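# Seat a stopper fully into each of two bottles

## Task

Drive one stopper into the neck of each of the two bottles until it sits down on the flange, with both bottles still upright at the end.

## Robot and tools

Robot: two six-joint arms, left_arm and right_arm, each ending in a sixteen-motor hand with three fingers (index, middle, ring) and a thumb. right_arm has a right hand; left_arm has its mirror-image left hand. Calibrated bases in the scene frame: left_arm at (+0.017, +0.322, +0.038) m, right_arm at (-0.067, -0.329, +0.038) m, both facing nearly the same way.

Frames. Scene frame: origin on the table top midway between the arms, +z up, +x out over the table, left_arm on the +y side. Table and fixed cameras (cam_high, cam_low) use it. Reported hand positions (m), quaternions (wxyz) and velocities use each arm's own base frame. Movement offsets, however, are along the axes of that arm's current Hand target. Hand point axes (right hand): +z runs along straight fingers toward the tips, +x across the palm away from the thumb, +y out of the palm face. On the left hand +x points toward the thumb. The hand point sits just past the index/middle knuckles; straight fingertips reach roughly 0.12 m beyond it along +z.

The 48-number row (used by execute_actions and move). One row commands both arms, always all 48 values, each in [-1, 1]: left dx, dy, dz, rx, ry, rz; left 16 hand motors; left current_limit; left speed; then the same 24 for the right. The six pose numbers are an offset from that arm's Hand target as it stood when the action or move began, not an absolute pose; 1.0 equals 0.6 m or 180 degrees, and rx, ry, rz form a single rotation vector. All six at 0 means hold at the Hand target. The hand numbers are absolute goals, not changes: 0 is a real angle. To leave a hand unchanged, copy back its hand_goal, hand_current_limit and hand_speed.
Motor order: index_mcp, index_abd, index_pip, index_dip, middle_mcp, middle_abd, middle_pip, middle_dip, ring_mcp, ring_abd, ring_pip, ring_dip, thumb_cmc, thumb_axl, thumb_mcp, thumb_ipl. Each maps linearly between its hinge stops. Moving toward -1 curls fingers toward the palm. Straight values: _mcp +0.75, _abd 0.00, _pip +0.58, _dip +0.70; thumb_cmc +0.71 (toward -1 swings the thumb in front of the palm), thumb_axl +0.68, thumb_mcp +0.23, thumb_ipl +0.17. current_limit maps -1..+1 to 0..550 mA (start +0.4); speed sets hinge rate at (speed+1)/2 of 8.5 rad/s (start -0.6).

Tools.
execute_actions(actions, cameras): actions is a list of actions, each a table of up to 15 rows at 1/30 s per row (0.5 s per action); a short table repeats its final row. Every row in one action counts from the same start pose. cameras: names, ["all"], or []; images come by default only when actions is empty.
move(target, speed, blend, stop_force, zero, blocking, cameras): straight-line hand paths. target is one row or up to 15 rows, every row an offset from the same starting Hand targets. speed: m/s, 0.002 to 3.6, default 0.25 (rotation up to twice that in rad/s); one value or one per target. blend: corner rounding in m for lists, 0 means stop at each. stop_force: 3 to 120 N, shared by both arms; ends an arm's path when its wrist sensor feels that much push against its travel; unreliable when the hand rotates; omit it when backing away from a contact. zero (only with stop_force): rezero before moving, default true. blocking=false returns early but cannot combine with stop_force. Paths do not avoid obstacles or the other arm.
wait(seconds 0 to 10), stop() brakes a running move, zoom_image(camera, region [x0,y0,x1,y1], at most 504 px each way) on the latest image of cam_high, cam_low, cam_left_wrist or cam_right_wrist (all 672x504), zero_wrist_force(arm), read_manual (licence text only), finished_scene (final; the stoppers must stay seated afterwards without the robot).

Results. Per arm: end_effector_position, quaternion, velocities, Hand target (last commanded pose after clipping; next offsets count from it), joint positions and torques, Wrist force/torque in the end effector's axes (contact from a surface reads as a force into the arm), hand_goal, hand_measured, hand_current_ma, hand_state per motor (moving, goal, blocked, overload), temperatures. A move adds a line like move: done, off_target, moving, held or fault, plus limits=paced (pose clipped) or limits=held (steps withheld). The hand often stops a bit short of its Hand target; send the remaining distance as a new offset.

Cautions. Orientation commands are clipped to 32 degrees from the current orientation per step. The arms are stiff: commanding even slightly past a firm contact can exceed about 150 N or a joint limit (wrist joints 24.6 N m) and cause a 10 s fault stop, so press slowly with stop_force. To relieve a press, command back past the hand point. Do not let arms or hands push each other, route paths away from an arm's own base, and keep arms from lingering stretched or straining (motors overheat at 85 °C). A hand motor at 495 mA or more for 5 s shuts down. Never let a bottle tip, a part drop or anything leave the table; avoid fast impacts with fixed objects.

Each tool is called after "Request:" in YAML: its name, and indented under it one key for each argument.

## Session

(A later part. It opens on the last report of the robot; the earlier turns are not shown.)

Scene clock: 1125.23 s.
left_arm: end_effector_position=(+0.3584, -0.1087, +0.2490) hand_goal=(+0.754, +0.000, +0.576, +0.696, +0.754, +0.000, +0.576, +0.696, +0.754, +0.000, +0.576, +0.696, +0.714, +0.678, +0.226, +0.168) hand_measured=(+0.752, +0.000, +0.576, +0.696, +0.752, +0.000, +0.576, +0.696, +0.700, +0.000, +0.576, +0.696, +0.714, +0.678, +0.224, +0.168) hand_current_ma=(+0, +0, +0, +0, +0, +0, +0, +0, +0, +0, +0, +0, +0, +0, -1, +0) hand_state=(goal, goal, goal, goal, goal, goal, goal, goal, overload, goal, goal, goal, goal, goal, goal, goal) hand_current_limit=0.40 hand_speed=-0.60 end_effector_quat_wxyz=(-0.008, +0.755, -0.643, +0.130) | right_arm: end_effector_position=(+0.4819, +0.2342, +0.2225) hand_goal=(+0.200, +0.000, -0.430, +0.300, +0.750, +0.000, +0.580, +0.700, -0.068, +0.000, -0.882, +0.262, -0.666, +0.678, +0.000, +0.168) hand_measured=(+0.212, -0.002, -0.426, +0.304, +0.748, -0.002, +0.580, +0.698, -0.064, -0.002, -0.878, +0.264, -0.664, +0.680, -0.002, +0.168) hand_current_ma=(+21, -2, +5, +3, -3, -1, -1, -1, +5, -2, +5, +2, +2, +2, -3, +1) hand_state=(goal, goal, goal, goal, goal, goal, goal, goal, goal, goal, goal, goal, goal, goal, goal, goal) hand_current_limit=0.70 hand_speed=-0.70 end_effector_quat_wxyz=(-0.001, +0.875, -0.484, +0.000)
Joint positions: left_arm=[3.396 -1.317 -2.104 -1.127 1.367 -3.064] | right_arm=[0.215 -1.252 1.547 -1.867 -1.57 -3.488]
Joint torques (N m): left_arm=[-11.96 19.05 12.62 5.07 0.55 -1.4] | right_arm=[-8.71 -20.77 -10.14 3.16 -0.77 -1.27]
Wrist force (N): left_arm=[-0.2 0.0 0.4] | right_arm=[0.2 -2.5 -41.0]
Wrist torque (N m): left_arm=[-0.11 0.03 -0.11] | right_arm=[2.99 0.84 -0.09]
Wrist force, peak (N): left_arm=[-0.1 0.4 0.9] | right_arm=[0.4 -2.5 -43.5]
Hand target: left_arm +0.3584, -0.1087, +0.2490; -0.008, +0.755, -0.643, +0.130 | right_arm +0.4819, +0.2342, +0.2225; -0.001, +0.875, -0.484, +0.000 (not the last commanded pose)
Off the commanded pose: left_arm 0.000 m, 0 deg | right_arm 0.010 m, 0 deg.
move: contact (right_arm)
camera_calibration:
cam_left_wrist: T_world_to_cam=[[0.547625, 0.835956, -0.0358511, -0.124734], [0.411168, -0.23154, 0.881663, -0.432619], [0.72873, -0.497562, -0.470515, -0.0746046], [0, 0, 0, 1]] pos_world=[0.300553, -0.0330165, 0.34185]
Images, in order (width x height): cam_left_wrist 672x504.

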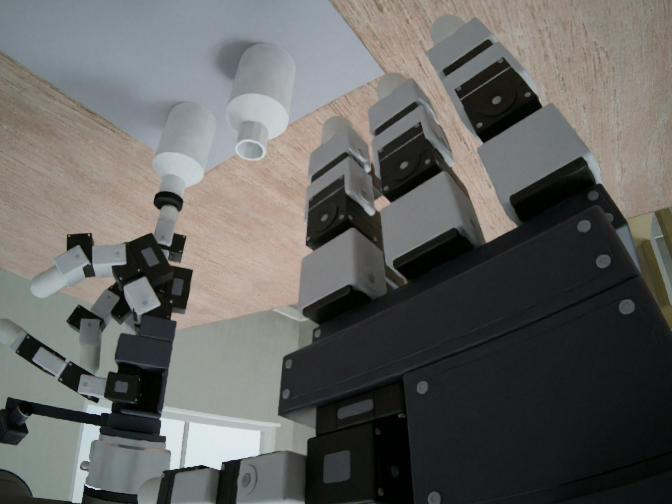

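Request:
move:
  target: [0,0,0,0,0,0, 0.754,0,0.576,0.696,0.754,0,0.576,0.696,0.754,0,0.576,0.696,0.714,0.678,0.226,0.168,0.4,-0.6, 0,0,-0.0125,0,0,0, 0.2,0,-0.431,0.3,0.75,0,0.58,0.70,-0.068,0,-0.883,0.261,-0.666,0.678,0.0,0.168,0.7,-0.7]
  speed: 0.03

Request:
move:
  target: [0,0,0,0,0,0, 0.754,0,0.576,0.696,0.754,0,0.576,0.696,0.754,0,0.576,0.696,0.714,0.678,0.226,0.168,0.4,-0.6, 0,0,0.0333,0,0,0, 0.2,0,-0.431,0.3,0.75,0,0.58,0.70,-0.068,0,-0.883,0.261,-0.666,0.678,0.0,0.168,0.7,-0.7]
  speed: 0.008
  stop_force: 15

Scene clock: 1141.97 s.
left_arm: end_effector_position=(+0.3584, -0.1087, +0.2490) hand_goal=(+0.754, +0.000, +0.576, +0.696, +0.754, +0.000, +0.576, +0.696, +0.754, +0.000, +0.576, +0.696, +0.714, +0.678, +0.226, +0.168) hand_measured=(+0.752, +0.000, +0.576, +0.696, +0.752, +0.000, +0.576, +0.696, +0.700, +0.000, +0.576, +0.696, +0.714, +0.678, +0.224, +0.168) hand_current_ma=(+0, +0, +0, +0, +0, +0, +0, +0, +0, +0, +0, +0, +0, +0, -1, +0) hand_state=(goal, goal, goal, goal, goal, goal, goal, goal, overload, goal, goal, goal, goal, goal, goal, goal) hand_current_limit=0.40 hand_speed=-0.60 end_effector_quat_wxyz=(-0.008, +0.755, -0.643, +0.130) | right_arm: end_effector_position=(+0.4819, +0.2342, +0.2301) hand_goal=(+0.200, +0.000, -0.430, +0.300, +0.750, +0.000, +0.580, +0.700, -0.068, +0.000, -0.882, +0.262, -0.666, +0.678, +0.000, +0.168) hand_measured=(+0.212, -0.002, -0.426, +0.304, +0.748, -0.002, +0.580, +0.698, -0.064, -0.002, -0.878, +0.264, -0.664, +0.680, -0.002, +0.168) hand_current_ma=(+21, -2, +5, +3, -1, -2, -1, -1, +5, -2, +5, +2, +2, +2, -3, +1) hand_state=(goal, goal, goal, goal, goal, goal, goal, goal, goal, goal, goal, goal, goal, goal, goal, goal) hand_current_limit=0.70 hand_speed=-0.70 end_effector_quat_wxyz=(-0.001, +0.875, -0.483, +0.000)
Joint positions: left_arm=[3.396 -1.317 -2.104 -1.127 1.367 -3.064] | right_arm=[0.215 -1.257 1.534 -1.849 -1.57 -3.488]
Joint torques (N m): left_arm=[-11.25 18.45 12.4 4.98 0.6 -1.26] | right_arm=[-11.51 -38.7 -17.16 -3.56 -0.53 -1.59]
Wrist force (N): left_arm=[-0.4 0.0 0.3] | right_arm=[-0.1 -1.7 0.0]
Wrist torque (N m): left_arm=[-0.10 0.06 -0.13] | right_arm=[-0.16 -0.10 -0.09]
Wrist force, peak (N): left_arm=[-0.1 0.0 1.1] | right_arm=[0.0 -2.3 -41.4]
Hand target: left_arm +0.3584, -0.1087, +0.2490; -0.008, +0.755, -0.643, +0.130 | right_arm +0.4819, +0.2342, +0.2300; -0.001, +0.875, -0.484, +0.000
Off the commanded pose: left_arm 0.000 m, 0 deg | right_arm 0.000 m, 0 deg.
move: done

Scene clock: 1143.77 s.
left_arm: end_effector_position=(+0.3584, -0.1087, +0.2490) hand_goal=(+0.754, +0.000, +0.576, +0.696, +0.754, +0.000, +0.576, +0.696, +0.754, +0.000, +0.576, +0.696, +0.714, +0.678, +0.226, +0.168) hand_measured=(+0.752, +0.000, +0.576, +0.696, +0.752, +0.000, +0.576, +0.696, +0.700, +0.000, +0.576, +0.696, +0.714, +0.678, +0.224, +0.168) hand_current_ma=(+0, +0, +0, +0, +0, +0, +0, +0, +0, +0, +0, +0, +0, +0, -1, +0) hand_state=(goal, goal, goal, goal, goal, goal, goal, goal, overload, goal, goal, goal, goal, goal, goal, goal) hand_current_limit=0.40 hand_speed=-0.60 end_effector_quat_wxyz=(-0.008, +0.755, -0.643, +0.130) | right_arm: end_effector_position=(+0.4819, +0.2342, +0.2238) hand_goal=(+0.200, +0.000, -0.430, +0.300, +0.750, +0.000, +0.580, +0.700, -0.068, +0.000, -0.882, +0.262, -0.666, +0.678, +0.000, +0.168) hand_measured=(+0.212, -0.002, -0.426, +0.304, +0.748, -0.002, +0.580, +0.698, -0.064, -0.002, -0.878, +0.264, -0.664, +0.680, -0.002, +0.168) hand_current_ma=(+21, -2, +5, +3, -2, -1, -1, -1, +5, -2, +5, +2, +2, +2, -3, +1) hand_state=(goal, goal, goal, goal, goal, goal, goal, goal, goal, goal, goal, goal, goal, goal, goal, goal) hand_current_limit=0.70 hand_speed=-0.70 end_effector_quat_wxyz=(-0.001, +0.875, -0.483, +0.000)
Joint positions: left_arm=[3.396 -1.317 -2.104 -1.127 1.367 -3.064] | right_arm=[0.215 -1.253 1.545 -1.864 -1.57 -3.488]
Joint torques (N m): left_arm=[-11.27 17.74 13.4 5 0.62 -1.2] | right_arm=[-10.89 -36.25 -19.75 0.3 -0.37 -1.47]
Wrist force (N): left_arm=[-0.3 0.4 0.5] | right_arm=[0.1 -1.9 -16.6]
Wrist torque (N m): left_arm=[-0.07 0.06 -0.14] | right_arm=[1.11 0.25 -0.09]
Wrist force, peak (N): left_arm=[-0.3 0.1 0.9] | right_arm=[0.0 -1.8 -19.9]
Hand target: left_arm +0.3584, -0.1087, +0.2490; -0.008, +0.755, -0.643, +0.130 | right_arm +0.4819, +0.2342, +0.2238; -0.001, +0.875, -0.483, +0.000 (not the last commanded pose)
Off the commanded pose: left_arm 0.000 m, 0 deg | right_arm 0.014 m, 0 deg.
move: contact (right_arm)

Request:
move:
  target: [0,0,0,0,0,0, 0.754,0,0.576,0.696,0.754,0,0.576,0.696,0.754,0,0.576,0.696,0.714,0.678,0.226,0.168,0.4,-0.6, 0,0,0.02,0,0,0, 0.2,0,-0.431,0.3,0.75,0,0.58,0.70,-0.068,0,-0.883,0.261,-0.666,0.678,0.0,0.168,0.7,-0.7]
  speed: 0.006
  stop_force: 38

Request:
move:
  target: [0,0,0,0,0,0, 0.754,0,0.576,0.696,0.754,0,0.576,0.696,0.754,0,0.576,0.696,0.714,0.678,0.226,0.168,0.4,-0.6, 0,0,-0.0125,0,0,0, 0.2,0,-0.431,0.3,0.75,0,0.58,0.70,-0.068,0,-0.883,0.261,-0.666,0.678,0.0,0.168,0.7,-0.7]
  speed: 0.03

Request:
move:
  target: [0,0,0,0,0,0, 0.754,0,0.576,0.696,0.754,0,0.576,0.696,0.754,0,0.576,0.696,0.714,0.678,0.226,0.168,0.4,-0.6, 0,0,0.0333,0,0,0, 0.2,0,-0.431,0.3,0.75,0,0.58,0.70,-0.068,0,-0.883,0.261,-0.666,0.678,0.0,0.168,0.7,-0.7]
  speed: 0.008
  stop_force: 15

Scene clock: 1153.80 s.
left_arm: end_effector_position=(+0.3584, -0.1087, +0.2490) hand_goal=(+0.754, +0.000, +0.576, +0.696, +0.754, +0.000, +0.576, +0.696, +0.754, +0.000, +0.576, +0.696, +0.714, +0.678, +0.226, +0.168) hand_measured=(+0.752, +0.000, +0.576, +0.696, +0.752, +0.000, +0.576, +0.696, +0.700, +0.000, +0.576, +0.696, +0.714, +0.678, +0.224, +0.168) hand_current_ma=(+0, +0, +0, +0, +0, +0, +0, +0, +0, +0, +0, +0, +0, +0, -1, +0) hand_state=(goal, goal, goal, goal, goal, goal, goal, goal, overload, goal, goal, goal, goal, goal, goal, goal) hand_current_limit=0.40 hand_speed=-0.60 end_effector_quat_wxyz=(-0.008, +0.755, -0.643, +0.130) | right_arm: end_effector_position=(+0.4820, +0.2342, +0.2215) hand_goal=(+0.200, +0.000, -0.430, +0.300, +0.750, +0.000, +0.580, +0.700, -0.068, +0.000, -0.882, +0.262, -0.666, +0.678, +0.000, +0.168) hand_measured=(+0.212, -0.002, -0.426, +0.304, +0.746, -0.002, +0.580, +0.698, -0.064, -0.002, -0.878, +0.264, -0.664, +0.680, -0.002, +0.168) hand_current_ma=(+21, -2, +5, +3, -4, -1, -1, -1, +5, -2, +5, +2, +2, +2, -3, +1) hand_state=(goal, goal, goal, goal, goal, goal, goal, goal, goal, goal, goal, goal, goal, goal, goal, goal) hand_current_limit=0.70 hand_speed=-0.70 end_effector_quat_wxyz=(-0.001, +0.875, -0.483, +0.001)
Joint positions: left_arm=[3.396 -1.317 -2.104 -1.127 1.367 -3.064] | right_arm=[0.215 -1.252 1.549 -1.87 -1.57 -3.488]
Joint torques (N m): left_arm=[-11.64 18.83 13.24 4.93 0.57 -1.06] | right_arm=[-10.92 -13.08 -2.53 4.37 -0.59 -1.24]
Wrist force (N): left_arm=[-0.1 0.3 0.7] | right_arm=[0.0 -2.4 -56.4]
Wrist torque (N m): left_arm=[-0.10 0.03 -0.11] | right_arm=[4.23 1.15 -0.10]
Wrist force, peak (N): left_arm=[-0.2 0.1 1.0] | right_arm=[-0.2 -2.7 -59.5]
Hand target: left_arm +0.3584, -0.1087, +0.2490; -0.008, +0.755, -0.643, +0.130 | right_arm +0.4820, +0.2342, +0.2215; -0.001, +0.875, -0.483, +0.001 (not the last commanded pose)
Off the commanded pose: left_arm 0.000 m, 0 deg | right_arm 0.010 m, 0 deg.
move: contact (right_arm)

Scene clock: 1154.53 s.
left_arm: end_effector_position=(+0.3584, -0.1087, +0.2490) hand_goal=(+0.754, +0.000, +0.576, +0.696, +0.754, +0.000, +0.576, +0.696, +0.754, +0.000, +0.576, +0.696, +0.714, +0.678, +0.226, +0.168) hand_measured=(+0.752, +0.000, +0.576, +0.696, +0.752, +0.000, +0.576, +0.696, +0.700, +0.000, +0.576, +0.696, +0.714, +0.678, +0.224, +0.168) hand_current_ma=(+0, +0, +0, +0, +0, +0, +0, +0, +0, +0, +0, +0, +0, +0, -1, +0) hand_state=(goal, goal, goal, goal, goal, goal, goal, goal, overload, goal, goal, goal, goal, goal, goal, goal) hand_current_limit=0.40 hand_speed=-0.60 end_effector_quat_wxyz=(-0.008, +0.755, -0.643, +0.130) | right_arm: end_effector_position=(+0.4820, +0.2342, +0.2291) hand_goal=(+0.200, +0.000, -0.430, +0.300, +0.750, +0.000, +0.580, +0.700, -0.068, +0.000, -0.882, +0.262, -0.666, +0.678, +0.000, +0.168) hand_measured=(+0.212, -0.002, -0.426, +0.304, +0.748, -0.002, +0.580, +0.698, -0.064, -0.002, -0.878, +0.264, -0.664, +0.680, -0.002, +0.168) hand_current_ma=(+21, -2, +5, +3, -2, -1, +0, -1, +5, -2, +5, +2, +2, +2, -3, +1) hand_state=(goal, goal, goal, goal, goal, goal, goal, goal, goal, goal, goal, goal, goal, goal, goal, goal) hand_current_limit=0.70 hand_speed=-0.70 end_effector_quat_wxyz=(-0.001, +0.875, -0.483, +0.001)
Joint positions: left_arm=[3.396 -1.317 -2.104 -1.127 1.367 -3.064] | right_arm=[0.215 -1.257 1.536 -1.852 -1.57 -3.488]
Joint torques (N m): left_arm=[-11.18 18.31 13.93 4.97 0.71 -1.1] | right_arm=[-11.24 -40.15 -17.25 -3.49 -0.64 -1.53]
Wrist force (N): left_arm=[0.1 0.0 0.4] | right_arm=[-0.4 -1.5 0.1]
Wrist torque (N m): left_arm=[-0.11 0.01 -0.10] | right_arm=[-0.13 -0.07 -0.11]
Wrist force, peak (N): left_arm=[-0.2 0.2 0.8] | right_arm=[-0.1 -2.8 -56.6]
Hand target: left_arm +0.3584, -0.1087, +0.2490; -0.008, +0.755, -0.643, +0.130 | right_arm +0.4820, +0.2342, +0.2290; -0.001, +0.875, -0.483, +0.001
Off the commanded pose: left_arm 0.000 m, 0 deg | right_arm 0.000 m, 0 deg.
move: done

Scene clock: 1156.23 s.
left_arm: end_effector_position=(+0.3584, -0.1087, +0.2490) hand_goal=(+0.754, +0.000, +0.576, +0.696, +0.754, +0.000, +0.576, +0.696, +0.754, +0.000, +0.576, +0.696, +0.714, +0.678, +0.226, +0.168) hand_measured=(+0.752, +0.000, +0.576, +0.696, +0.752, +0.000, +0.576, +0.696, +0.700, +0.000, +0.576, +0.696, +0.714, +0.678, +0.224, +0.168) hand_current_ma=(+0, +0, +0, +0, +0, +0, +0, +0, +0, +0, +0, +0, +0, +0, -1, +0) hand_state=(goal, goal, goal, goal, goal, goal, goal, goal, overload, goal, goal, goal, goal, goal, goal, goal) hand_current_limit=0.40 hand_speed=-0.60 end_effector_quat_wxyz=(-0.008, +0.755, -0.643, +0.130) | right_arm: end_effector_position=(+0.4820, +0.2343, +0.2237) hand_goal=(+0.200, +0.000, -0.430, +0.300, +0.750, +0.000, +0.580, +0.700, -0.068, +0.000, -0.882, +0.262, -0.666, +0.678, +0.000, +0.168) hand_measured=(+0.212, -0.002, -0.426, +0.304, +0.748, -0.002, +0.580, +0.698, -0.064, -0.002, -0.878, +0.264, -0.664, +0.680, -0.002, +0.168) hand_current_ma=(+21, -2, +5, +3, -2, -1, +0, -1, +5, -2, +5, +2, +2, +2, -3, +1) hand_state=(goal, goal, goal, goal, goal, goal, goal, goal, goal, goal, goal, goal, goal, goal, goal, goal) hand_current_limit=0.70 hand_speed=-0.70 end_effector_quat_wxyz=(-0.001, +0.875, -0.483, +0.001)
Joint positions: left_arm=[3.396 -1.317 -2.104 -1.127 1.367 -3.064] | right_arm=[0.215 -1.253 1.545 -1.865 -1.57 -3.488]
Joint torques (N m): left_arm=[-10.6 18.19 13.17 4.98 0.58 -1.15] | right_arm=[-13.11 -35.92 -19.05 0.43 -0.57 -1.46]
Wrist force (N): left_arm=[-0.1 0.2 0.5] | right_arm=[0.1 -2.0 -16.6]
Wrist torque (N m): left_arm=[-0.10 0.03 -0.11] | right_arm=[1.10 0.23 -0.08]
Wrist force, peak (N): left_arm=[-0.1 -0.1 1.0] | right_arm=[0.0 -2.2 -19.4]
Hand target: left_arm +0.3584, -0.1087, +0.2490; -0.008, +0.755, -0.643, +0.130 | right_arm +0.4820, +0.2343, +0.2237; -0.001, +0.875, -0.483, +0.001 (not the last commanded pose)
Off the commanded pose: left_arm 0.000 m, 0 deg | right_arm 0.015 m, 0 deg.
move: contact (right_arm)

Request:
move:
  target:
    - [-0.0605,0.2272,-0.1107,-0.1769,-0.0890,0.0595, 0.754,0,0.576,0.696,0.754,0,0.576,0.696,0.754,0,0.576,0.696,0.714,0.678,0.226,0.168,0.4,-0.6, 0,0,-0.1333,0,0,0, 0.2,0,-0.431,0.3,0.75,0,0.58,0.70,-0.068,0,-0.883,0.261,-0.666,0.678,0.0,0.168,0.7,-0.7]
    - [-0.0605,0.2272,-0.1107,-0.1769,-0.0890,0.0595, 0.754,0,0.576,0.696,0.754,0,0.576,0.696,0.754,0,0.576,0.696,0.714,0.678,0.226,0.168,0.4,-0.6, -0.2608,-0.0422,-0.0933,0.3697,-0.1449,-0.2069, 0.338,-0.1,-0.431,0.696,0.338,0.1,-0.431,0.696,-0.068,0,-0.883,0.261,-0.666,0.678,0.0,0.168,0.5,-0.6]
    - [-0.0605,0.2272,-0.1107,-0.1769,-0.0890,0.0595, 0.754,0,0.576,0.696,0.754,0,0.576,0.696,0.754,0,0.576,0.696,0.714,0.678,0.226,0.168,0.4,-0.6, -0.3420,-0.0665,0.1728,0.3697,-0.1449,-0.2069, 0.338,-0.1,-0.431,0.696,0.338,0.1,-0.431,0.696,-0.068,0,-0.883,0.261,-0.666,0.678,0.0,0.168,0.5,-0.6]
  speed: 0.25
  cameras: ["all"]

Scene clock: 1317.67 s.
left_arm: end_effector_position=(+0.2076, -0.0867, +0.2821) hand_goal=(+0.754, +0.000, +0.576, +0.696, +0.754, +0.000, +0.576, +0.696, +0.754, +0.000, +0.576, +0.696, +0.714, +0.678, +0.226, +0.168) hand_measured=(+0.754, +0.000, +0.576, +0.696, +0.754, +0.000, +0.576, +0.696, +0.738, +0.000, +0.576, +0.696, +0.714, +0.678, +0.224, +0.168) hand_current_ma=(+0, +0, +0, +0, +0, +0, +0, +0, +0, +0, +0, +0, +0, +0, -1, +0) hand_state=(goal, goal, goal, goal, goal, goal, goal, goal, overload, goal, goal, goal, goal, goal, goal, goal) hand_current_limit=0.40 hand_speed=-0.60 end_effector_quat_wxyz=(+0.099, +0.676, -0.713, -0.157) | right_arm: end_effector_position=(+0.4068, +0.4293, +0.1201) hand_goal=(+0.338, -0.100, -0.430, +0.696, +0.338, +0.100, -0.430, +0.696, -0.068, +0.000, -0.882, +0.262, -0.666, +0.678, +0.000, +0.168) hand_measured=(+0.328, -0.096, -0.426, +0.694, +0.334, +0.096, -0.426, +0.698, -0.066, -0.002, -0.878, +0.264, -0.664, +0.680, -0.002, +0.168) hand_current_ma=(-14, +2, +4, -2, -3, -2, +3, +1, +2, -2, +5, +2, +2, +2, -2, +1) hand_state=(goal, goal, goal, goal, goal, goal, goal, goal, goal, goal, goal, goal, goal, goal, goal, goal) hand_current_limit=0.50 hand_speed=-0.60 end_effector_quat_wxyz=(-0.569, +0.812, -0.106, +0.076)
Joint positions: left_arm=[3.267 -1.274 -2.041 -1.747 1.705 -2.987] | right_arm=[0.269 -1.111 2.193 -3.603 -0.626 -3.668]
Joint torques (N m): left_arm=[11.57 0.23 34.84 1.9 0.66 2.11] | right_arm=[-13.9 -23.77 -4.93 -3.66 2.51 -1.19]
Wrist force (N): left_arm=[1.1 -0.8 0.8] | right_arm=[0.1 -0.3 -0.7]
Wrist torque (N m): left_arm=[-0.14 0.00 0.10] | right_arm=[0.21 -0.11 -0.02]
Wrist force, peak (N): left_arm=[0.9 0.5 1.5] | right_arm=[-0.2 -1.9 -16.8]
Hand target: left_arm +0.2076, -0.0867, +0.2821; +0.099, +0.676, -0.713, -0.157 | right_arm +0.4068, +0.4293, +0.1200; -0.569, +0.812, -0.107, +0.076
Off the commanded pose: left_arm 0.000 m, 0 deg | right_arm 0.000 m, 0 deg.
move: done
camera_calibration:
cam_left_wrist: T_world_to_cam=[[0.667166, 0.716978, -0.202067, -0.0475848], [0.709641, -0.529269, 0.465064, -0.365055], [0.226493, -0.45367, -0.861907, 0.280265], [0, 0, 0, 1]] pos_world=[0.227327, -0.0319471, 0.401721]
cam_right_wrist: T_world_to_cam=[[-0.827065, 0.0292422, -0.561345, 0.432315], [-0.537133, -0.335469, 0.773917, 0.225665], [-0.165683, 0.941597, 0.293162, -0.245117], [0, 0, 0, 1]] pos_world=[0.438154, 0.293863, 0.139891]

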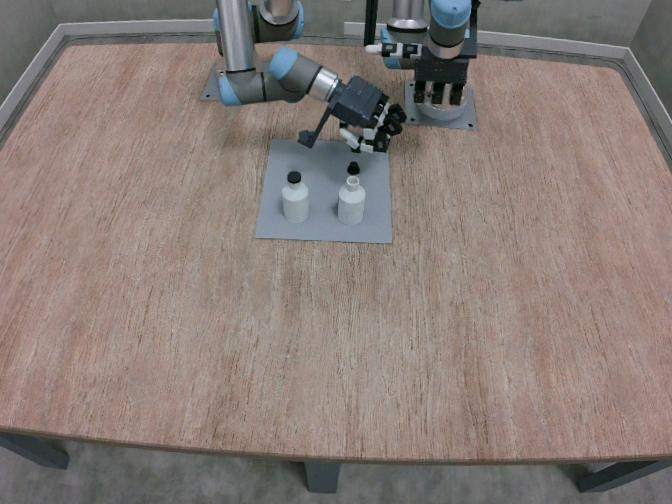

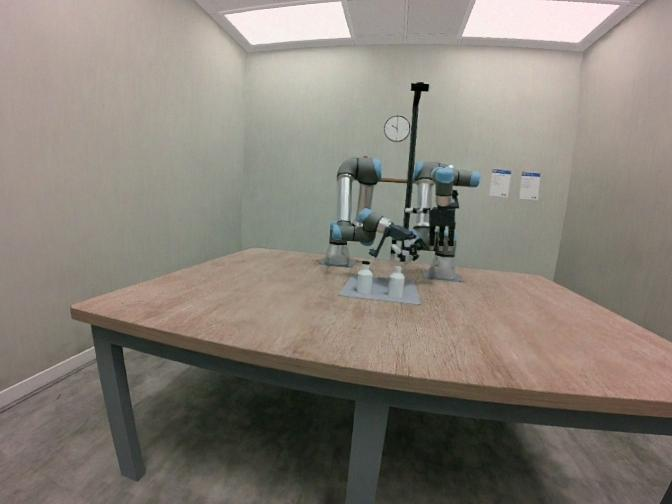

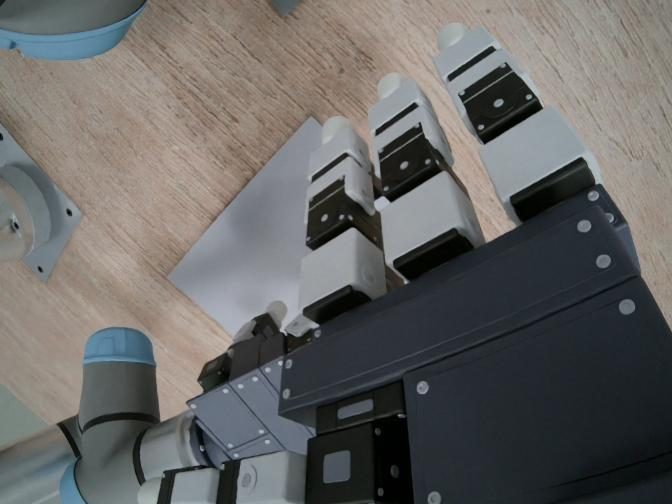

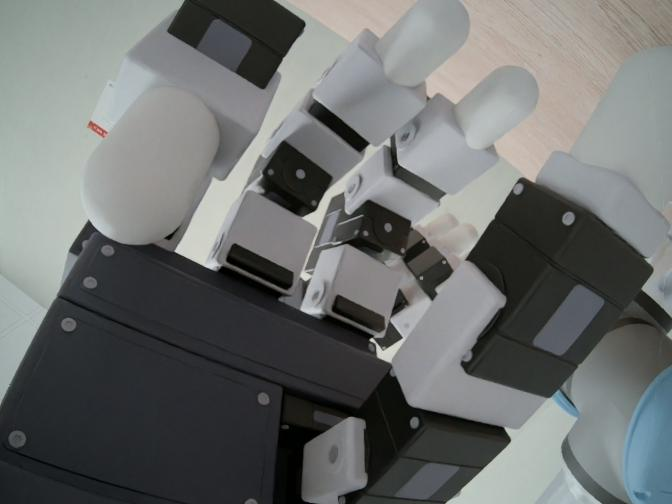

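Request:
move:
  target: [-0.1901,-0.1489,-0.0427,0,0,0, 0.754,0,0.576,0.696,0.754,0,0.576,0.696,0.754,0,0.576,0.696,0.714,0.678,0.226,0.168,0.4,-0.6, -0.0008,0.1097,0.0399,0,0,0, 0.338,-0.1,-0.431,0.696,0.338,0.1,-0.431,0.696,-0.068,0,-0.883,0.261,-0.666,0.678,0.0,0.168,0.5,-0.6]
  speed: 0.15
  cameras: ["cam_left_wrist","cam_right_wrist"]

Scene clock: 1336.27 s.
left_arm: end_effector_position=(+0.3076, +0.0213, +0.2822) hand_goal=(+0.754, +0.000, +0.576, +0.696, +0.754, +0.000, +0.576, +0.696, +0.754, +0.000, +0.576, +0.696, +0.714, +0.678, +0.226, +0.168) hand_measured=(+0.754, +0.000, +0.576, +0.696, +0.754, +0.000, +0.576, +0.696, +0.746, +0.000, +0.576, +0.696, +0.716, +0.678, +0.224, +0.168) hand_current_ma=(+0, +0, +0, +0, +0, +0, +0, +0, +0, +0, +0, +0, +0, +0, -1, +0) hand_state=(goal, goal, goal, goal, goal, goal, goal, goal, overload, goal, goal, goal, goal, goal, goal, goal) hand_current_limit=0.40 hand_speed=-0.60 end_effector_quat_wxyz=(+0.099, +0.676, -0.713, -0.157) | right_arm: end_effector_position=(+0.4065, +0.4295, +0.0499) hand_goal=(+0.338, -0.100, -0.430, +0.696, +0.338, +0.100, -0.430, +0.696, -0.068, +0.000, -0.882, +0.262, -0.666, +0.678, +0.000, +0.168) hand_measured=(+0.328, -0.096, -0.426, +0.694, +0.334, +0.096, -0.426, +0.698, -0.066, -0.002, -0.878, +0.264, -0.664, +0.680, -0.002, +0.168) hand_current_ma=(-14, +2, +4, -2, -3, -2, +3, +1, +2, -2, +5, +2, +2, +2, -2, +1) hand_state=(goal, goal, goal, goal, goal, goal, goal, goal, goal, goal, goal, goal, goal, goal, goal, goal) hand_current_limit=0.50 hand_speed=-0.60 end_effector_quat_wxyz=(-0.569, +0.812, -0.107, +0.076)
Joint positions: left_arm=[3.472 -1.509 -1.86 -1.66 1.772 -2.791] | right_arm=[0.269 -0.923 2.193 -3.791 -0.627 -3.668]
Joint torques (N m): left_arm=[-11.04 20.14 12.58 -0.38 -1.32 -2.01] | right_arm=[12.21 -39.95 -5.89 -1.55 -1.08 0.64]
Wrist force (N): left_arm=[0.3 -0.5 0.5] | right_arm=[0.1 -0.5 -0.2]
Wrist torque (N m): left_arm=[-0.04 0.06 0.03] | right_arm=[0.15 -0.12 -0.08]
Wrist force, peak (N): left_arm=[1.8 0.6 0.8] | right_arm=[0.1 -1.2 -0.9]
Hand target: left_arm +0.3076, +0.0213, +0.2822; +0.099, +0.676, -0.713, -0.157 | right_arm +0.4064, +0.4295, +0.0499; -0.569, +0.812, -0.107, +0.076
Off the commanded pose: left_arm 0.000 m, 0 deg | right_arm 0.000 m, 0 deg.
move: done
camera_calibration:
cam_left_wrist: T_world_to_cam=[[0.667133, 0.717062, -0.201882, -0.191785], [0.709608, -0.529241, 0.465145, -0.378929], [0.226693, -0.45357, -0.861907, 0.306624], [0, 0, 0, 1]] pos_world=[0.327327, 0.0760527, 0.401821]
cam_right_wrist: T_world_to_cam=[[-0.827077, 0.0293189, -0.561324, 0.392639], [-0.53715, -0.335387, 0.773941, 0.279848], [-0.16557, 0.941624, 0.29314, -0.224736], [0, 0, 0, 1]] pos_world=[0.437854, 0.293963, 0.0696907]
Images, in order (width x height): cam_left_wrist 672x504, cam_right_wrist 672x504.

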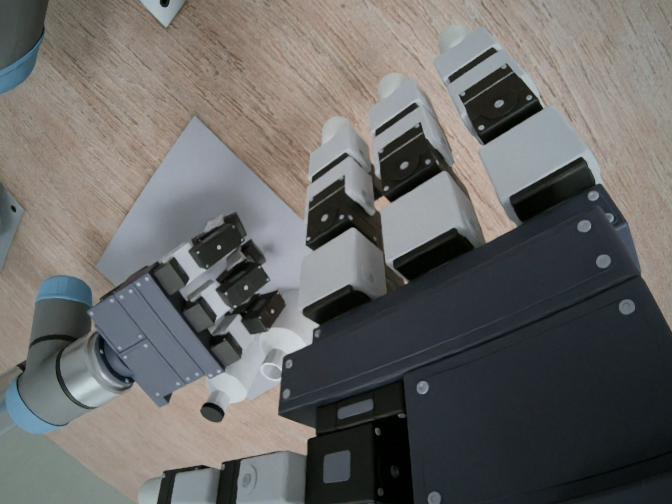

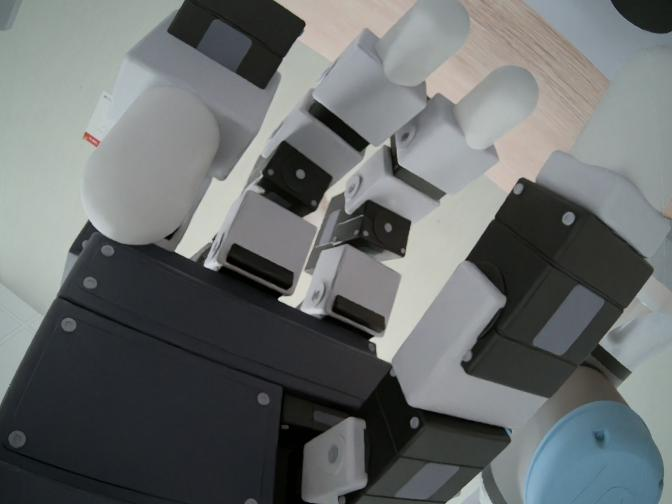

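Request:
zoom_image:
  camera: "cam_right_wrist"
  region: [472, 0, 672, 150]

Request:
zoom_image:
  camera: "cam_left_wrist"
  region: [160, 200, 320, 420]

Scaled by 2.520 from the camera's 672x504 image, which has a finer 960x720 frame.

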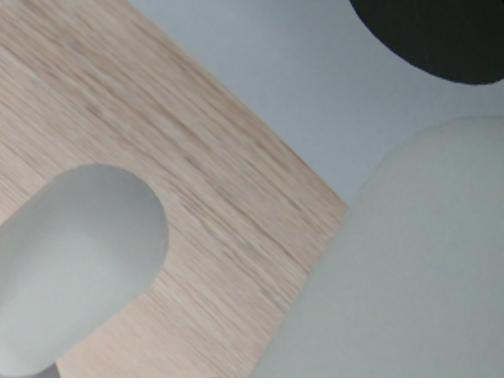

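Scaled by 2.291 from the camera's 672x504 image, which has a finer 960x720 frame.

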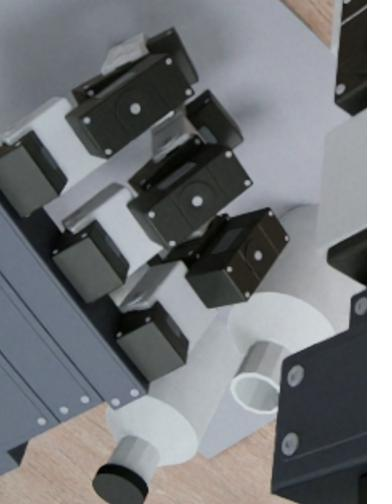

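Request:
execute_actions:
  actions: []
  cameras: ["cam_high"]

Request:
zoom_image:
  camera: "cam_high"
  region: [260, 130, 420, 230]

Scene clock: 1364.37 s.
left_arm: end_effector_position=(+0.3076, +0.0213, +0.2822) hand_goal=(+0.754, +0.000, +0.576, +0.696, +0.754, +0.000, +0.576, +0.696, +0.754, +0.000, +0.576, +0.696, +0.714, +0.678, +0.226, +0.168) hand_measured=(+0.754, +0.000, +0.576, +0.696, +0.754, +0.000, +0.576, +0.696, +0.746, +0.000, +0.576, +0.696, +0.716, +0.678, +0.224, +0.168) hand_current_ma=(+0, +0, +0, +0, +0, +0, +0, +0, +0, +0, +0, +0, +0, +0, -1, +0) hand_state=(goal, goal, goal, goal, goal, goal, goal, goal, overload, goal, goal, goal, goal, goal, goal, goal) hand_current_limit=0.40 hand_speed=-0.60 end_effector_quat_wxyz=(+0.099, +0.676, -0.713, -0.157) | right_arm: end_effector_position=(+0.4064, +0.4295, +0.0499) hand_goal=(+0.338, -0.100, -0.430, +0.696, +0.338, +0.100, -0.430, +0.696, -0.068, +0.000, -0.882, +0.262, -0.666, +0.678, +0.000, +0.168) hand_measured=(+0.328, -0.096, -0.426, +0.694, +0.334, +0.096, -0.426, +0.698, -0.066, -0.002, -0.878, +0.264, -0.664, +0.680, -0.002, +0.168) hand_current_ma=(-14, +2, +4, -2, -3, -2, +3, +1, +2, -2, +5, +2, +2, +2, -2, +1) hand_state=(goal, goal, goal, goal, goal, goal, goal, goal, goal, goal, goal, goal, goal, goal, goal, goal) hand_current_limit=0.50 hand_speed=-0.60 end_effector_quat_wxyz=(-0.569, +0.812, -0.107, +0.076)
Joint positions: left_arm=[3.472 -1.509 -1.86 -1.66 1.772 -2.791] | right_arm=[0.269 -0.923 2.193 -3.791 -0.627 -3.668]
Joint velocities: within noise
Joint torques (N m): left_arm=[-12.14 12.96 12.27 -0.17 -1.24 0.22] | right_arm=[7.9 -44.21 -2.06 -3.2 0.26 -1.33]
Motor temperatures (°C): left_arm=[26 27 26 29 27 32] | right_arm=[24 25 24 38 32 30]
Wrist force (N): left_arm=[0.0 -0.7 0.8] | right_arm=[0.3 -0.3 -0.5]
Wrist torque (N m): left_arm=[-0.10 0.10 0.01] | right_arm=[0.20 -0.15 -0.06]
Wrist force, peak (N): left_arm=[0.6 -0.5 1.3] | right_arm=[0.4 -0.5 -0.8]
Hand target: left_arm +0.3076, +0.0213, +0.2822; +0.099, +0.676, -0.713, -0.157 | right_arm +0.4064, +0.4295, +0.0499; -0.569, +0.812, -0.107, +0.076
Off the commanded pose: left_arm 0.000 m, 0 deg | right_arm 0.000 m, 0 deg.
Images, in order (width x height): cam_high 672x504.

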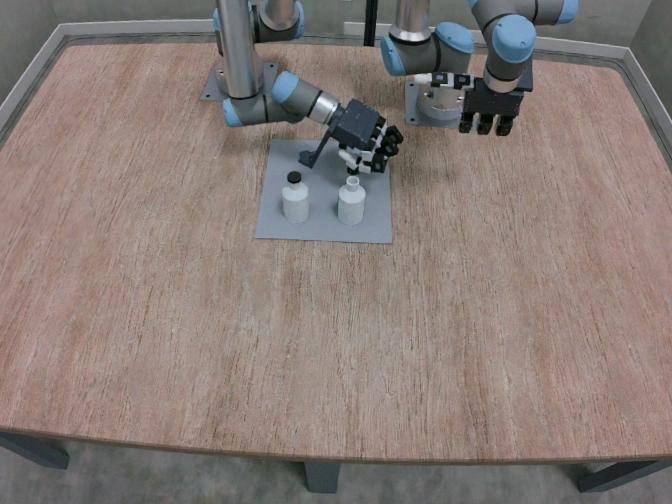

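Scaled by 3.150.

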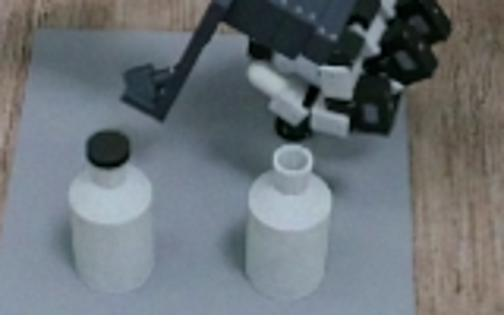

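Request:
zoom_image:
  camera: "cam_high"
  region: [330, 145, 380, 195]

Scaled by 10.080.

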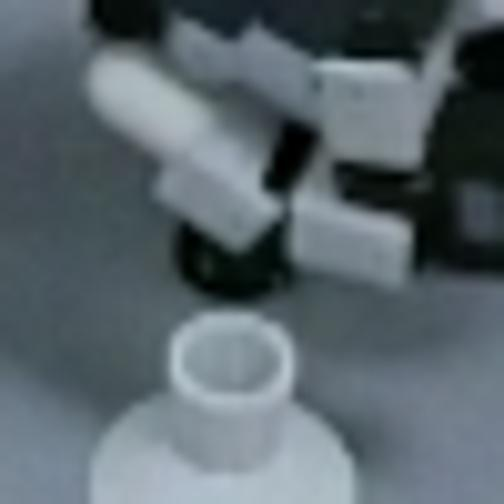

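Request:
move:
  target: [0,0,0,0,0,0, 0.754,0,0.576,0.696,0.754,0,0.576,0.696,0.754,0,0.576,0.696,0.714,0.678,0.226,0.168,0.4,-0.6, -0.0121,0.0088,-0.0241,0,0,0, 0.338,-0.1,-0.431,0.696,0.338,0.1,-0.431,0.696,-0.068,0,-0.883,0.261,-0.666,0.678,0.0,0.168,0.5,-0.6]
  speed: 0.1

Request:
move:
  target: [0,0,0,0,0,0, 0.754,0,0.576,0.696,0.754,0,0.576,0.696,0.754,0,0.576,0.696,0.714,0.678,0.226,0.168,0.4,-0.6, 0,0.0595,0.0216,0,0,0, 0.338,-0.1,-0.431,0.696,0.338,0.1,-0.431,0.696,-0.068,0,-0.883,0.261,-0.666,0.678,0.0,0.168,0.5,-0.6]
  speed: 0.04
  stop_force: 4
  cameras: ["cam_left_wrist","cam_right_wrist","cam_high"]

Request:
zoom_image:
  camera: "cam_right_wrist"
  region: [422, 0, 672, 200]

Scene clock: 1391.50 s.
left_arm: end_effector_position=(+0.3076, +0.0213, +0.2822) hand_goal=(+0.754, +0.000, +0.576, +0.696, +0.754, +0.000, +0.576, +0.696, +0.754, +0.000, +0.576, +0.696, +0.714, +0.678, +0.226, +0.168) hand_measured=(+0.754, +0.000, +0.576, +0.696, +0.754, +0.000, +0.576, +0.696, +0.746, +0.000, +0.576, +0.696, +0.716, +0.678, +0.224, +0.168) hand_current_ma=(+0, +0, +0, +0, +0, +0, +0, +0, +0, +0, +0, +0, +0, +0, -1, +0) hand_state=(goal, goal, goal, goal, goal, goal, goal, goal, overload, goal, goal, goal, goal, goal, goal, goal) hand_current_limit=0.40 hand_speed=-0.60 end_effector_quat_wxyz=(+0.099, +0.676, -0.713, -0.157) | right_arm: end_effector_position=(+0.3955, +0.4164, +0.0500) hand_goal=(+0.338, -0.100, -0.430, +0.696, +0.338, +0.100, -0.430, +0.696, -0.068, +0.000, -0.882, +0.262, -0.666, +0.678, +0.000, +0.168) hand_measured=(+0.328, -0.096, -0.426, +0.694, +0.334, +0.098, -0.426, +0.698, -0.066, -0.002, -0.878, +0.264, -0.664, +0.680, -0.002, +0.168) hand_current_ma=(-14, +2, +4, -2, -3, -2, +3, +1, +2, -2, +5, +2, +2, +2, -2, +1) hand_state=(goal, goal, goal, goal, goal, goal, goal, goal, goal, goal, goal, goal, goal, goal, goal, goal) hand_current_limit=0.50 hand_speed=-0.60 end_effector_quat_wxyz=(-0.569, +0.812, -0.106, +0.076) end_effector_velocity=(+0.001, +0.001, +0.000) end_effector_angular_velocity=(+0.000, +0.001, -0.001)
Joint positions: left_arm=[3.472 -1.509 -1.86 -1.66 1.772 -2.791] | right_arm=[0.246 -0.942 2.244 -3.805 -0.608 -3.692]
Joint velocities: left_arm=[within noise] | right_arm=[0.001 0.002 -0.005 0.001 -0.002 0.002]
Joint torques (N m): left_arm=[-12.45 13.28 11.18 -0.13 -1.34 2] | right_arm=[14.53 -23.63 -12.09 -1.69 -1.11 1.56]
Wrist force (N): left_arm=[0.6 -0.5 0.5] | right_arm=[0.3 -0.7 -0.4]
Wrist torque (N m): left_arm=[-0.04 0.02 0.05] | right_arm=[0.15 -0.15 0.00]
Wrist force, peak (N): left_arm=[0.6 -0.7 1.2] | right_arm=[0.6 -0.7 -0.7]
Hand target: left_arm +0.3076, +0.0213, +0.2822; +0.099, +0.676, -0.713, -0.157 | right_arm +0.3954, +0.4165, +0.0499; -0.569, +0.812, -0.107, +0.076
Off the commanded pose: left_arm 0.000 m, 0 deg | right_arm 0.000 m, 0 deg.
move: done

Scene clock: 1393.27 s.
left_arm: end_effector_position=(+0.3076, +0.0213, +0.2822) hand_goal=(+0.754, +0.000, +0.576, +0.696, +0.754, +0.000, +0.576, +0.696, +0.754, +0.000, +0.576, +0.696, +0.714, +0.678, +0.226, +0.168) hand_measured=(+0.754, +0.000, +0.576, +0.696, +0.754, +0.000, +0.576, +0.696, +0.746, +0.000, +0.576, +0.696, +0.716, +0.678, +0.224, +0.168) hand_current_ma=(+0, +0, +0, +0, +0, +0, +0, +0, +0, +0, +0, +0, +0, +0, -1, +0) hand_state=(goal, goal, goal, goal, goal, goal, goal, goal, overload, goal, goal, goal, goal, goal, goal, goal) hand_current_limit=0.40 hand_speed=-0.60 end_effector_quat_wxyz=(+0.099, +0.676, -0.713, -0.157) | right_arm: end_effector_position=(+0.3955, +0.4165, +0.0119) hand_goal=(+0.338, -0.100, -0.430, +0.696, +0.338, +0.100, -0.430, +0.696, -0.068, +0.000, -0.882, +0.262, -0.666, +0.678, +0.000, +0.168) hand_measured=(+0.328, -0.096, -0.426, +0.694, +0.334, +0.098, -0.426, +0.698, -0.066, -0.002, -0.878, +0.264, -0.664, +0.680, -0.002, +0.168) hand_current_ma=(-14, +2, +4, -2, -3, -2, +3, +1, +2, -2, +5, +2, +2, +2, -2, +1) hand_state=(goal, goal, goal, goal, goal, goal, goal, goal, goal, goal, goal, goal, goal, goal, goal, goal) hand_current_limit=0.50 hand_speed=-0.60 end_effector_quat_wxyz=(-0.569, +0.812, -0.107, +0.076)
Joint positions: left_arm=[3.472 -1.509 -1.86 -1.66 1.772 -2.791] | right_arm=[0.246 -0.831 2.228 -3.9 -0.608 -3.691]
Joint torques (N m): left_arm=[-12.49 12.49 11.52 -0.05 -1.16 1.96] | right_arm=[11.08 -43.99 1.64 -0.98 0.48 1.42]
Wrist force (N): left_arm=[0.5 -0.8 0.8] | right_arm=[0.6 -0.5 -0.5]
Wrist torque (N m): left_arm=[-0.11 0.04 0.05] | right_arm=[0.17 -0.18 0.03]
Wrist force, peak (N): left_arm=[0.5 -0.6 1.2] | right_arm=[0.1 -0.8 -0.7]
Hand target: left_arm +0.3076, +0.0213, +0.2822; +0.099, +0.676, -0.713, -0.157 | right_arm +0.3955, +0.4165, +0.0119; -0.569, +0.812, -0.107, +0.076
Off the commanded pose: left_arm 0.000 m, 0 deg | right_arm 0.000 m, 0 deg.
move: done
camera_calibration:
cam_left_wrist: T_world_to_cam=[[0.667166, 0.716978, -0.202067, -0.191715], [0.709641, -0.529269, 0.465064, -0.378905], [0.226493, -0.45367, -0.861907, 0.306698], [0, 0, 0, 1]] pos_world=[0.327327, 0.0760529, 0.401821]
cam_right_wrist: T_world_to_cam=[[-0.827077, 0.0293189, -0.561324, 0.362589], [-0.53715, -0.335387, 0.773941, 0.299023], [-0.16557, 0.941624, 0.29314, -0.203271], [0, 0, 0, 1]] pos_world=[0.426854, 0.281063, 0.0316907]
Images, in order (width x height): cam_high 672x504, cam_left_wrist 672x504, cam_right_wrist 672x504.

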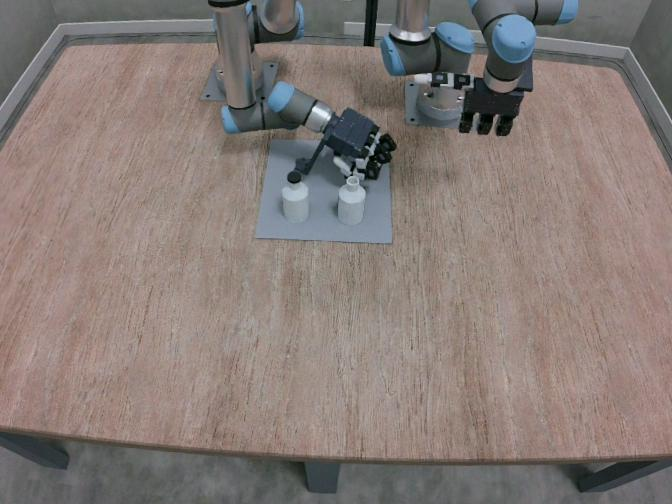

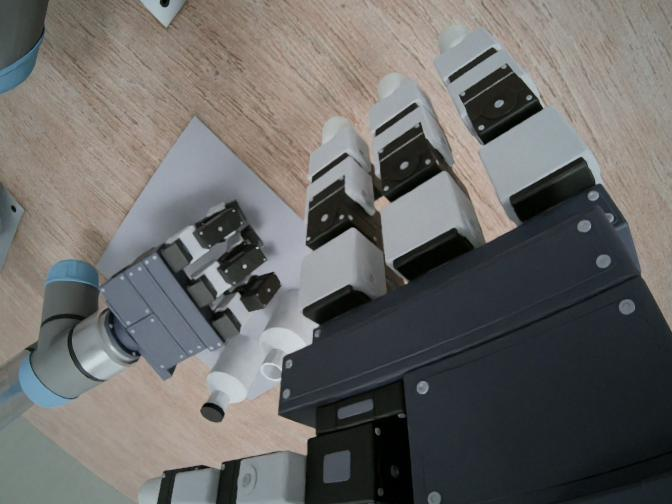

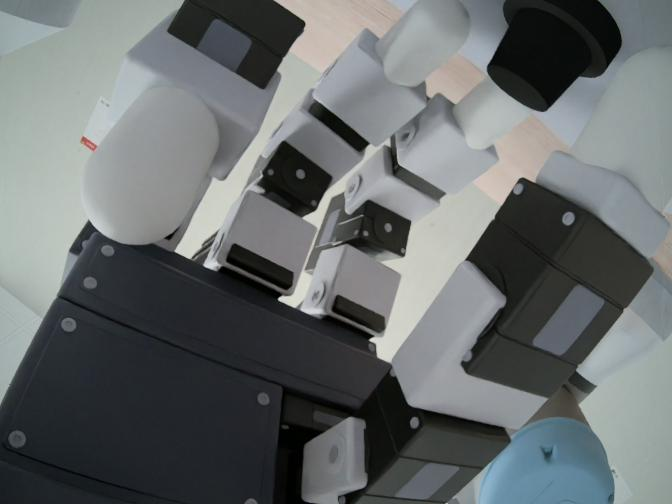

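Scaled by 2.016 from the camera's 672x504 image, which has a finer 960x720 frame.

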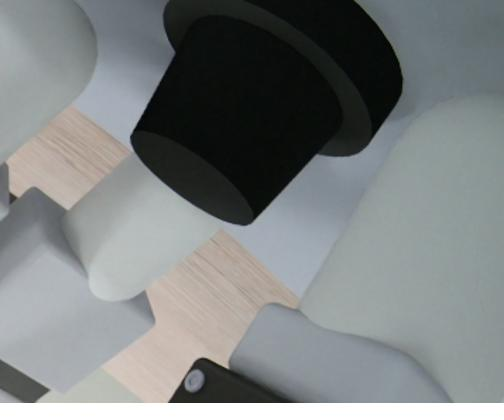

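Request:
move:
  target: [0,0,0,0,0,0, 0.754,0,0.576,0.696,0.754,0,0.576,0.696,0.754,0,0.576,0.696,0.714,0.678,0.226,0.168,0.4,-0.6, -0.0043,-0.0055,0.0151,0,0,0, 0.338,-0.1,-0.431,0.696,0.338,0.1,-0.431,0.696,-0.068,0,-0.883,0.261,-0.666,0.678,0.0,0.168,0.5,-0.6]
  speed: 0.03
  cameras: ["cam_right_wrist"]

Request:
zoom_image:
  camera: "cam_right_wrist"
  region: [422, 0, 672, 200]

Scene clock: 1413.17 s.
left_arm: end_effector_position=(+0.3076, +0.0213, +0.2822) hand_goal=(+0.754, +0.000, +0.576, +0.696, +0.754, +0.000, +0.576, +0.696, +0.754, +0.000, +0.576, +0.696, +0.714, +0.678, +0.226, +0.168) hand_measured=(+0.754, +0.000, +0.576, +0.696, +0.754, +0.000, +0.576, +0.696, +0.746, +0.000, +0.576, +0.696, +0.716, +0.678, +0.224, +0.168) hand_current_ma=(+0, +0, +0, +0, +0, +0, +0, +0, +0, +0, +0, +0, +0, +0, -1, +0) hand_state=(goal, goal, goal, goal, goal, goal, goal, goal, overload, goal, goal, goal, goal, goal, goal, goal) hand_current_limit=0.40 hand_speed=-0.60 end_effector_quat_wxyz=(+0.099, +0.676, -0.713, -0.157) | right_arm: end_effector_position=(+0.3955, +0.4266, +0.0119) hand_goal=(+0.338, -0.100, -0.430, +0.696, +0.338, +0.100, -0.430, +0.696, -0.068, +0.000, -0.882, +0.262, -0.666, +0.678, +0.000, +0.168) hand_measured=(+0.328, -0.096, -0.426, +0.694, +0.334, +0.098, -0.426, +0.698, -0.066, -0.002, -0.878, +0.264, -0.664, +0.680, -0.002, +0.168) hand_current_ma=(-14, +2, +4, -2, -3, -2, +3, +1, +2, -2, +5, +2, +2, +2, -2, +1) hand_state=(goal, goal, goal, goal, goal, goal, goal, goal, goal, goal, goal, goal, goal, goal, goal, goal) hand_current_limit=0.50 hand_speed=-0.60 end_effector_quat_wxyz=(-0.569, +0.812, -0.107, +0.076) end_effector_velocity=(+0.001, -0.001, +0.000) end_effector_angular_velocity=(-0.001, -0.005, +0.001)
Joint positions: left_arm=[3.472 -1.509 -1.86 -1.66 1.772 -2.791] | right_arm=[0.27 -0.824 2.208 -3.906 -0.627 -3.668]
Joint velocities: left_arm=[within noise] | right_arm=[-0.002 0 0 0 0.002 -0.006]
Joint torques (N m): left_arm=[-11.88 13.14 12.09 0.1 -1.18 1.89] | right_arm=[-14.57 -36.54 1.58 -3.39 2.27 -1.77]
Wrist force (N): left_arm=[0.4 -0.6 0.6] | right_arm=[0.2 -0.5 -0.6]
Wrist torque (N m): left_arm=[-0.06 0.05 0.04] | right_arm=[0.18 -0.14 -0.08]
Wrist force, peak (N): left_arm=[0.5 -0.7 1.1] | right_arm=[0.3 -0.7 -0.9]
Hand target: left_arm +0.3076, +0.0213, +0.2822; +0.099, +0.676, -0.713, -0.157 | right_arm +0.3955, +0.4265, +0.0119; -0.569, +0.812, -0.107, +0.076
Off the commanded pose: left_arm 0.000 m, 0 deg | right_arm 0.000 m, 0 deg.
move: done
camera_calibration:
cam_right_wrist: T_world_to_cam=[[-0.827142, 0.0292194, -0.561233, 0.362347], [-0.537049, -0.335317, 0.774042, 0.302344], [-0.165574, 0.941652, 0.293047, -0.212785], [0, 0, 0, 1]] pos_world=[0.426854, 0.291163, 0.0316903]
Images, in order (width x height): cam_right_wrist 672x504.

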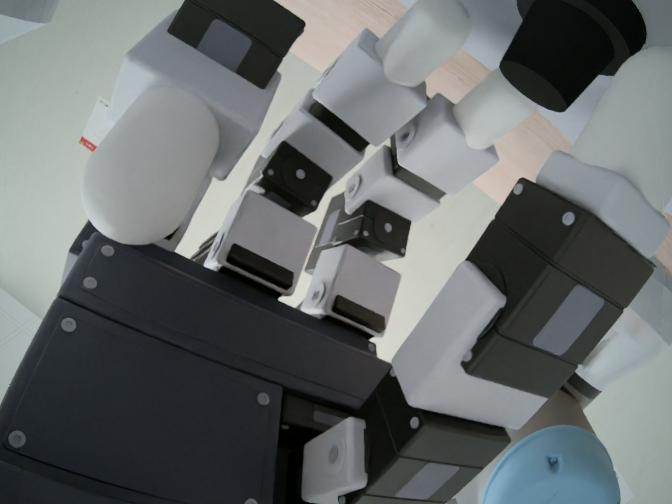

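Scaled by 2.016 from the camera's 672x504 image, which has a finer 960x720 frame.

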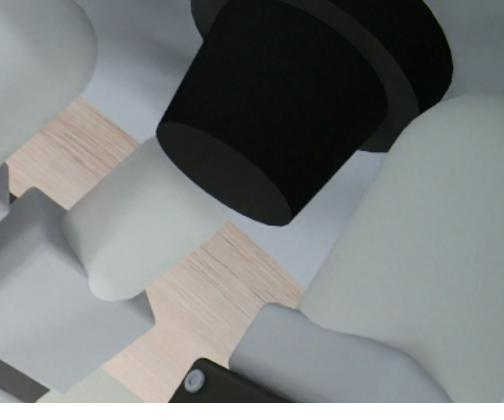

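Request:
move:
  target: [0,0,0,0,0,0, 0.754,0,0.576,0.696,0.754,0,0.576,0.696,0.754,0,0.576,0.696,0.714,0.678,0.226,0.168,0.4,-0.6, 0,0,0,0,0,0, 0.01,-0.1,-0.431,0.696,0.01,0.1,-0.431,0.696,-0.068,0,-0.883,0.261,-0.666,0.678,-0.24,0.168,0.6,-0.9]
  cameras: ["cam_right_wrist","cam_left_wrist"]

Request:
zoom_image:
  camera: "cam_right_wrist"
  region: [422, 0, 672, 200]

Scene clock: 1443.73 s.
left_arm: end_effector_position=(+0.3076, +0.0213, +0.2822) hand_goal=(+0.754, +0.000, +0.576, +0.696, +0.754, +0.000, +0.576, +0.696, +0.754, +0.000, +0.576, +0.696, +0.714, +0.678, +0.226, +0.168) hand_measured=(+0.754, +0.000, +0.576, +0.696, +0.754, +0.000, +0.576, +0.696, +0.746, +0.000, +0.576, +0.696, +0.716, +0.678, +0.224, +0.168) hand_current_ma=(+0, +0, +0, +0, +0, +0, +0, +0, +0, +0, +0, +0, +0, +0, -1, +0) hand_state=(goal, goal, goal, goal, goal, goal, goal, goal, overload, goal, goal, goal, goal, goal, goal, goal) hand_current_limit=0.40 hand_speed=-0.60 end_effector_quat_wxyz=(+0.099, +0.676, -0.713, -0.157) | right_arm: end_effector_position=(+0.3955, +0.4264, +0.0119) hand_goal=(+0.010, -0.100, -0.430, +0.696, +0.010, +0.100, -0.430, +0.696, -0.068, +0.000, -0.882, +0.262, -0.666, +0.678, -0.240, +0.168) hand_measured=(+0.052, -0.094, -0.420, +0.700, +0.112, +0.092, -0.416, +0.702, -0.066, -0.002, -0.878, +0.264, -0.654, +0.682, -0.128, +0.192) hand_current_ma=(+103, +5, +13, +4, +356, -8, +22, +7, +2, -2, +5, +2, +17, +5, +440, +67) hand_state=(blocked, goal, goal, goal, blocked, goal, goal, goal, goal, goal, goal, goal, goal, goal, blocked, blocked) hand_current_limit=0.60 hand_speed=-0.90 end_effector_quat_wxyz=(-0.569, +0.812, -0.107, +0.076)
Joint positions: left_arm=[3.472 -1.509 -1.86 -1.66 1.772 -2.791] | right_arm=[0.269 -0.824 2.208 -3.906 -0.627 -3.668]
Joint torques (N m): left_arm=[-11.61 14.11 12.57 -0.12 -1.23 1.72] | right_arm=[-11.75 -42.77 0.47 -1.63 2.3 -1.47]
Wrist force (N): left_arm=[0.3 -0.4 1.0] | right_arm=[0.7 -2.5 0.3]
Wrist torque (N m): left_arm=[-0.08 0.07 0.02] | right_arm=[0.20 -0.18 -0.09]
Wrist force, peak (N): left_arm=[0.5 -0.6 1.3] | right_arm=[0.5 -1.4 -3.9]
Hand target: left_arm +0.3076, +0.0213, +0.2822; +0.099, +0.676, -0.713, -0.157 | right_arm +0.3955, +0.4265, +0.0119; -0.569, +0.812, -0.107, +0.076
Off the commanded pose: left_arm 0.000 m, 0 deg | right_arm 0.000 m, 0 deg.
move: done
camera_calibration:
cam_left_wrist: T_world_to_cam=[[0.667166, 0.716978, -0.202067, -0.191715], [0.709641, -0.529269, 0.465064, -0.378905], [0.226493, -0.45367, -0.861907, 0.306698], [0, 0, 0, 1]] pos_world=[0.327327, 0.0760529, 0.401821]
cam_right_wrist: T_world_to_cam=[[-0.827077, 0.0293189, -0.561324, 0.362299], [-0.53715, -0.335387, 0.773941, 0.302343], [-0.16557, 0.941624, 0.29314, -0.212593], [0, 0, 0, 1]] pos_world=[0.426854, 0.290963, 0.0316907]
Images, in order (width x height): cam_left_wrist 672x504, cam_right_wrist 672x504.

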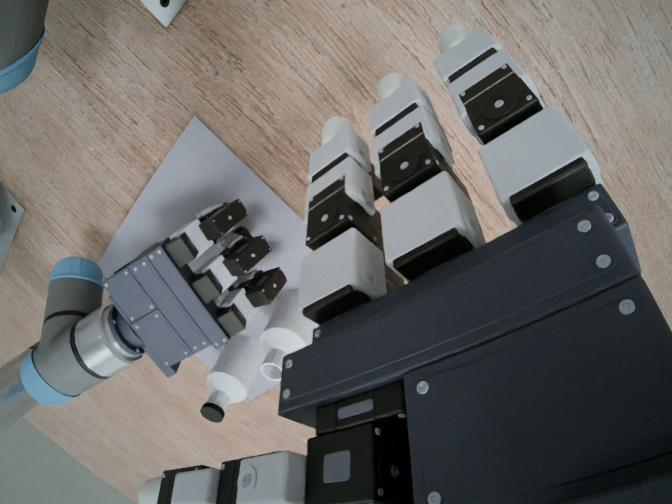

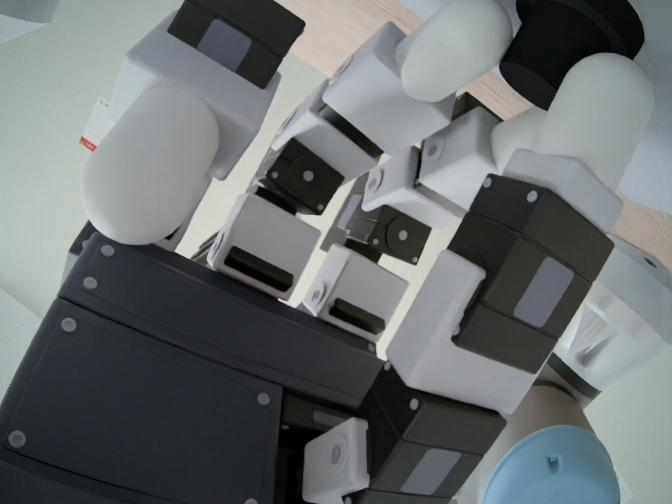

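Scaled by 2.016 from the camera's 672x504 image, which has a finer 960x720 frame.

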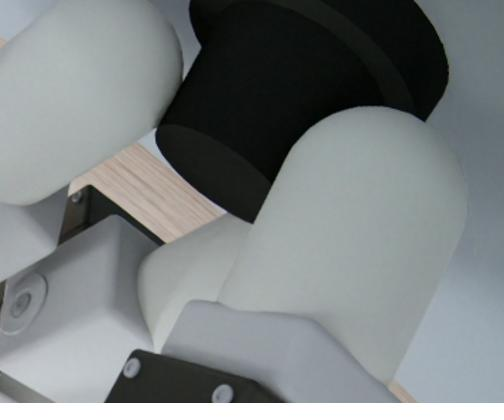

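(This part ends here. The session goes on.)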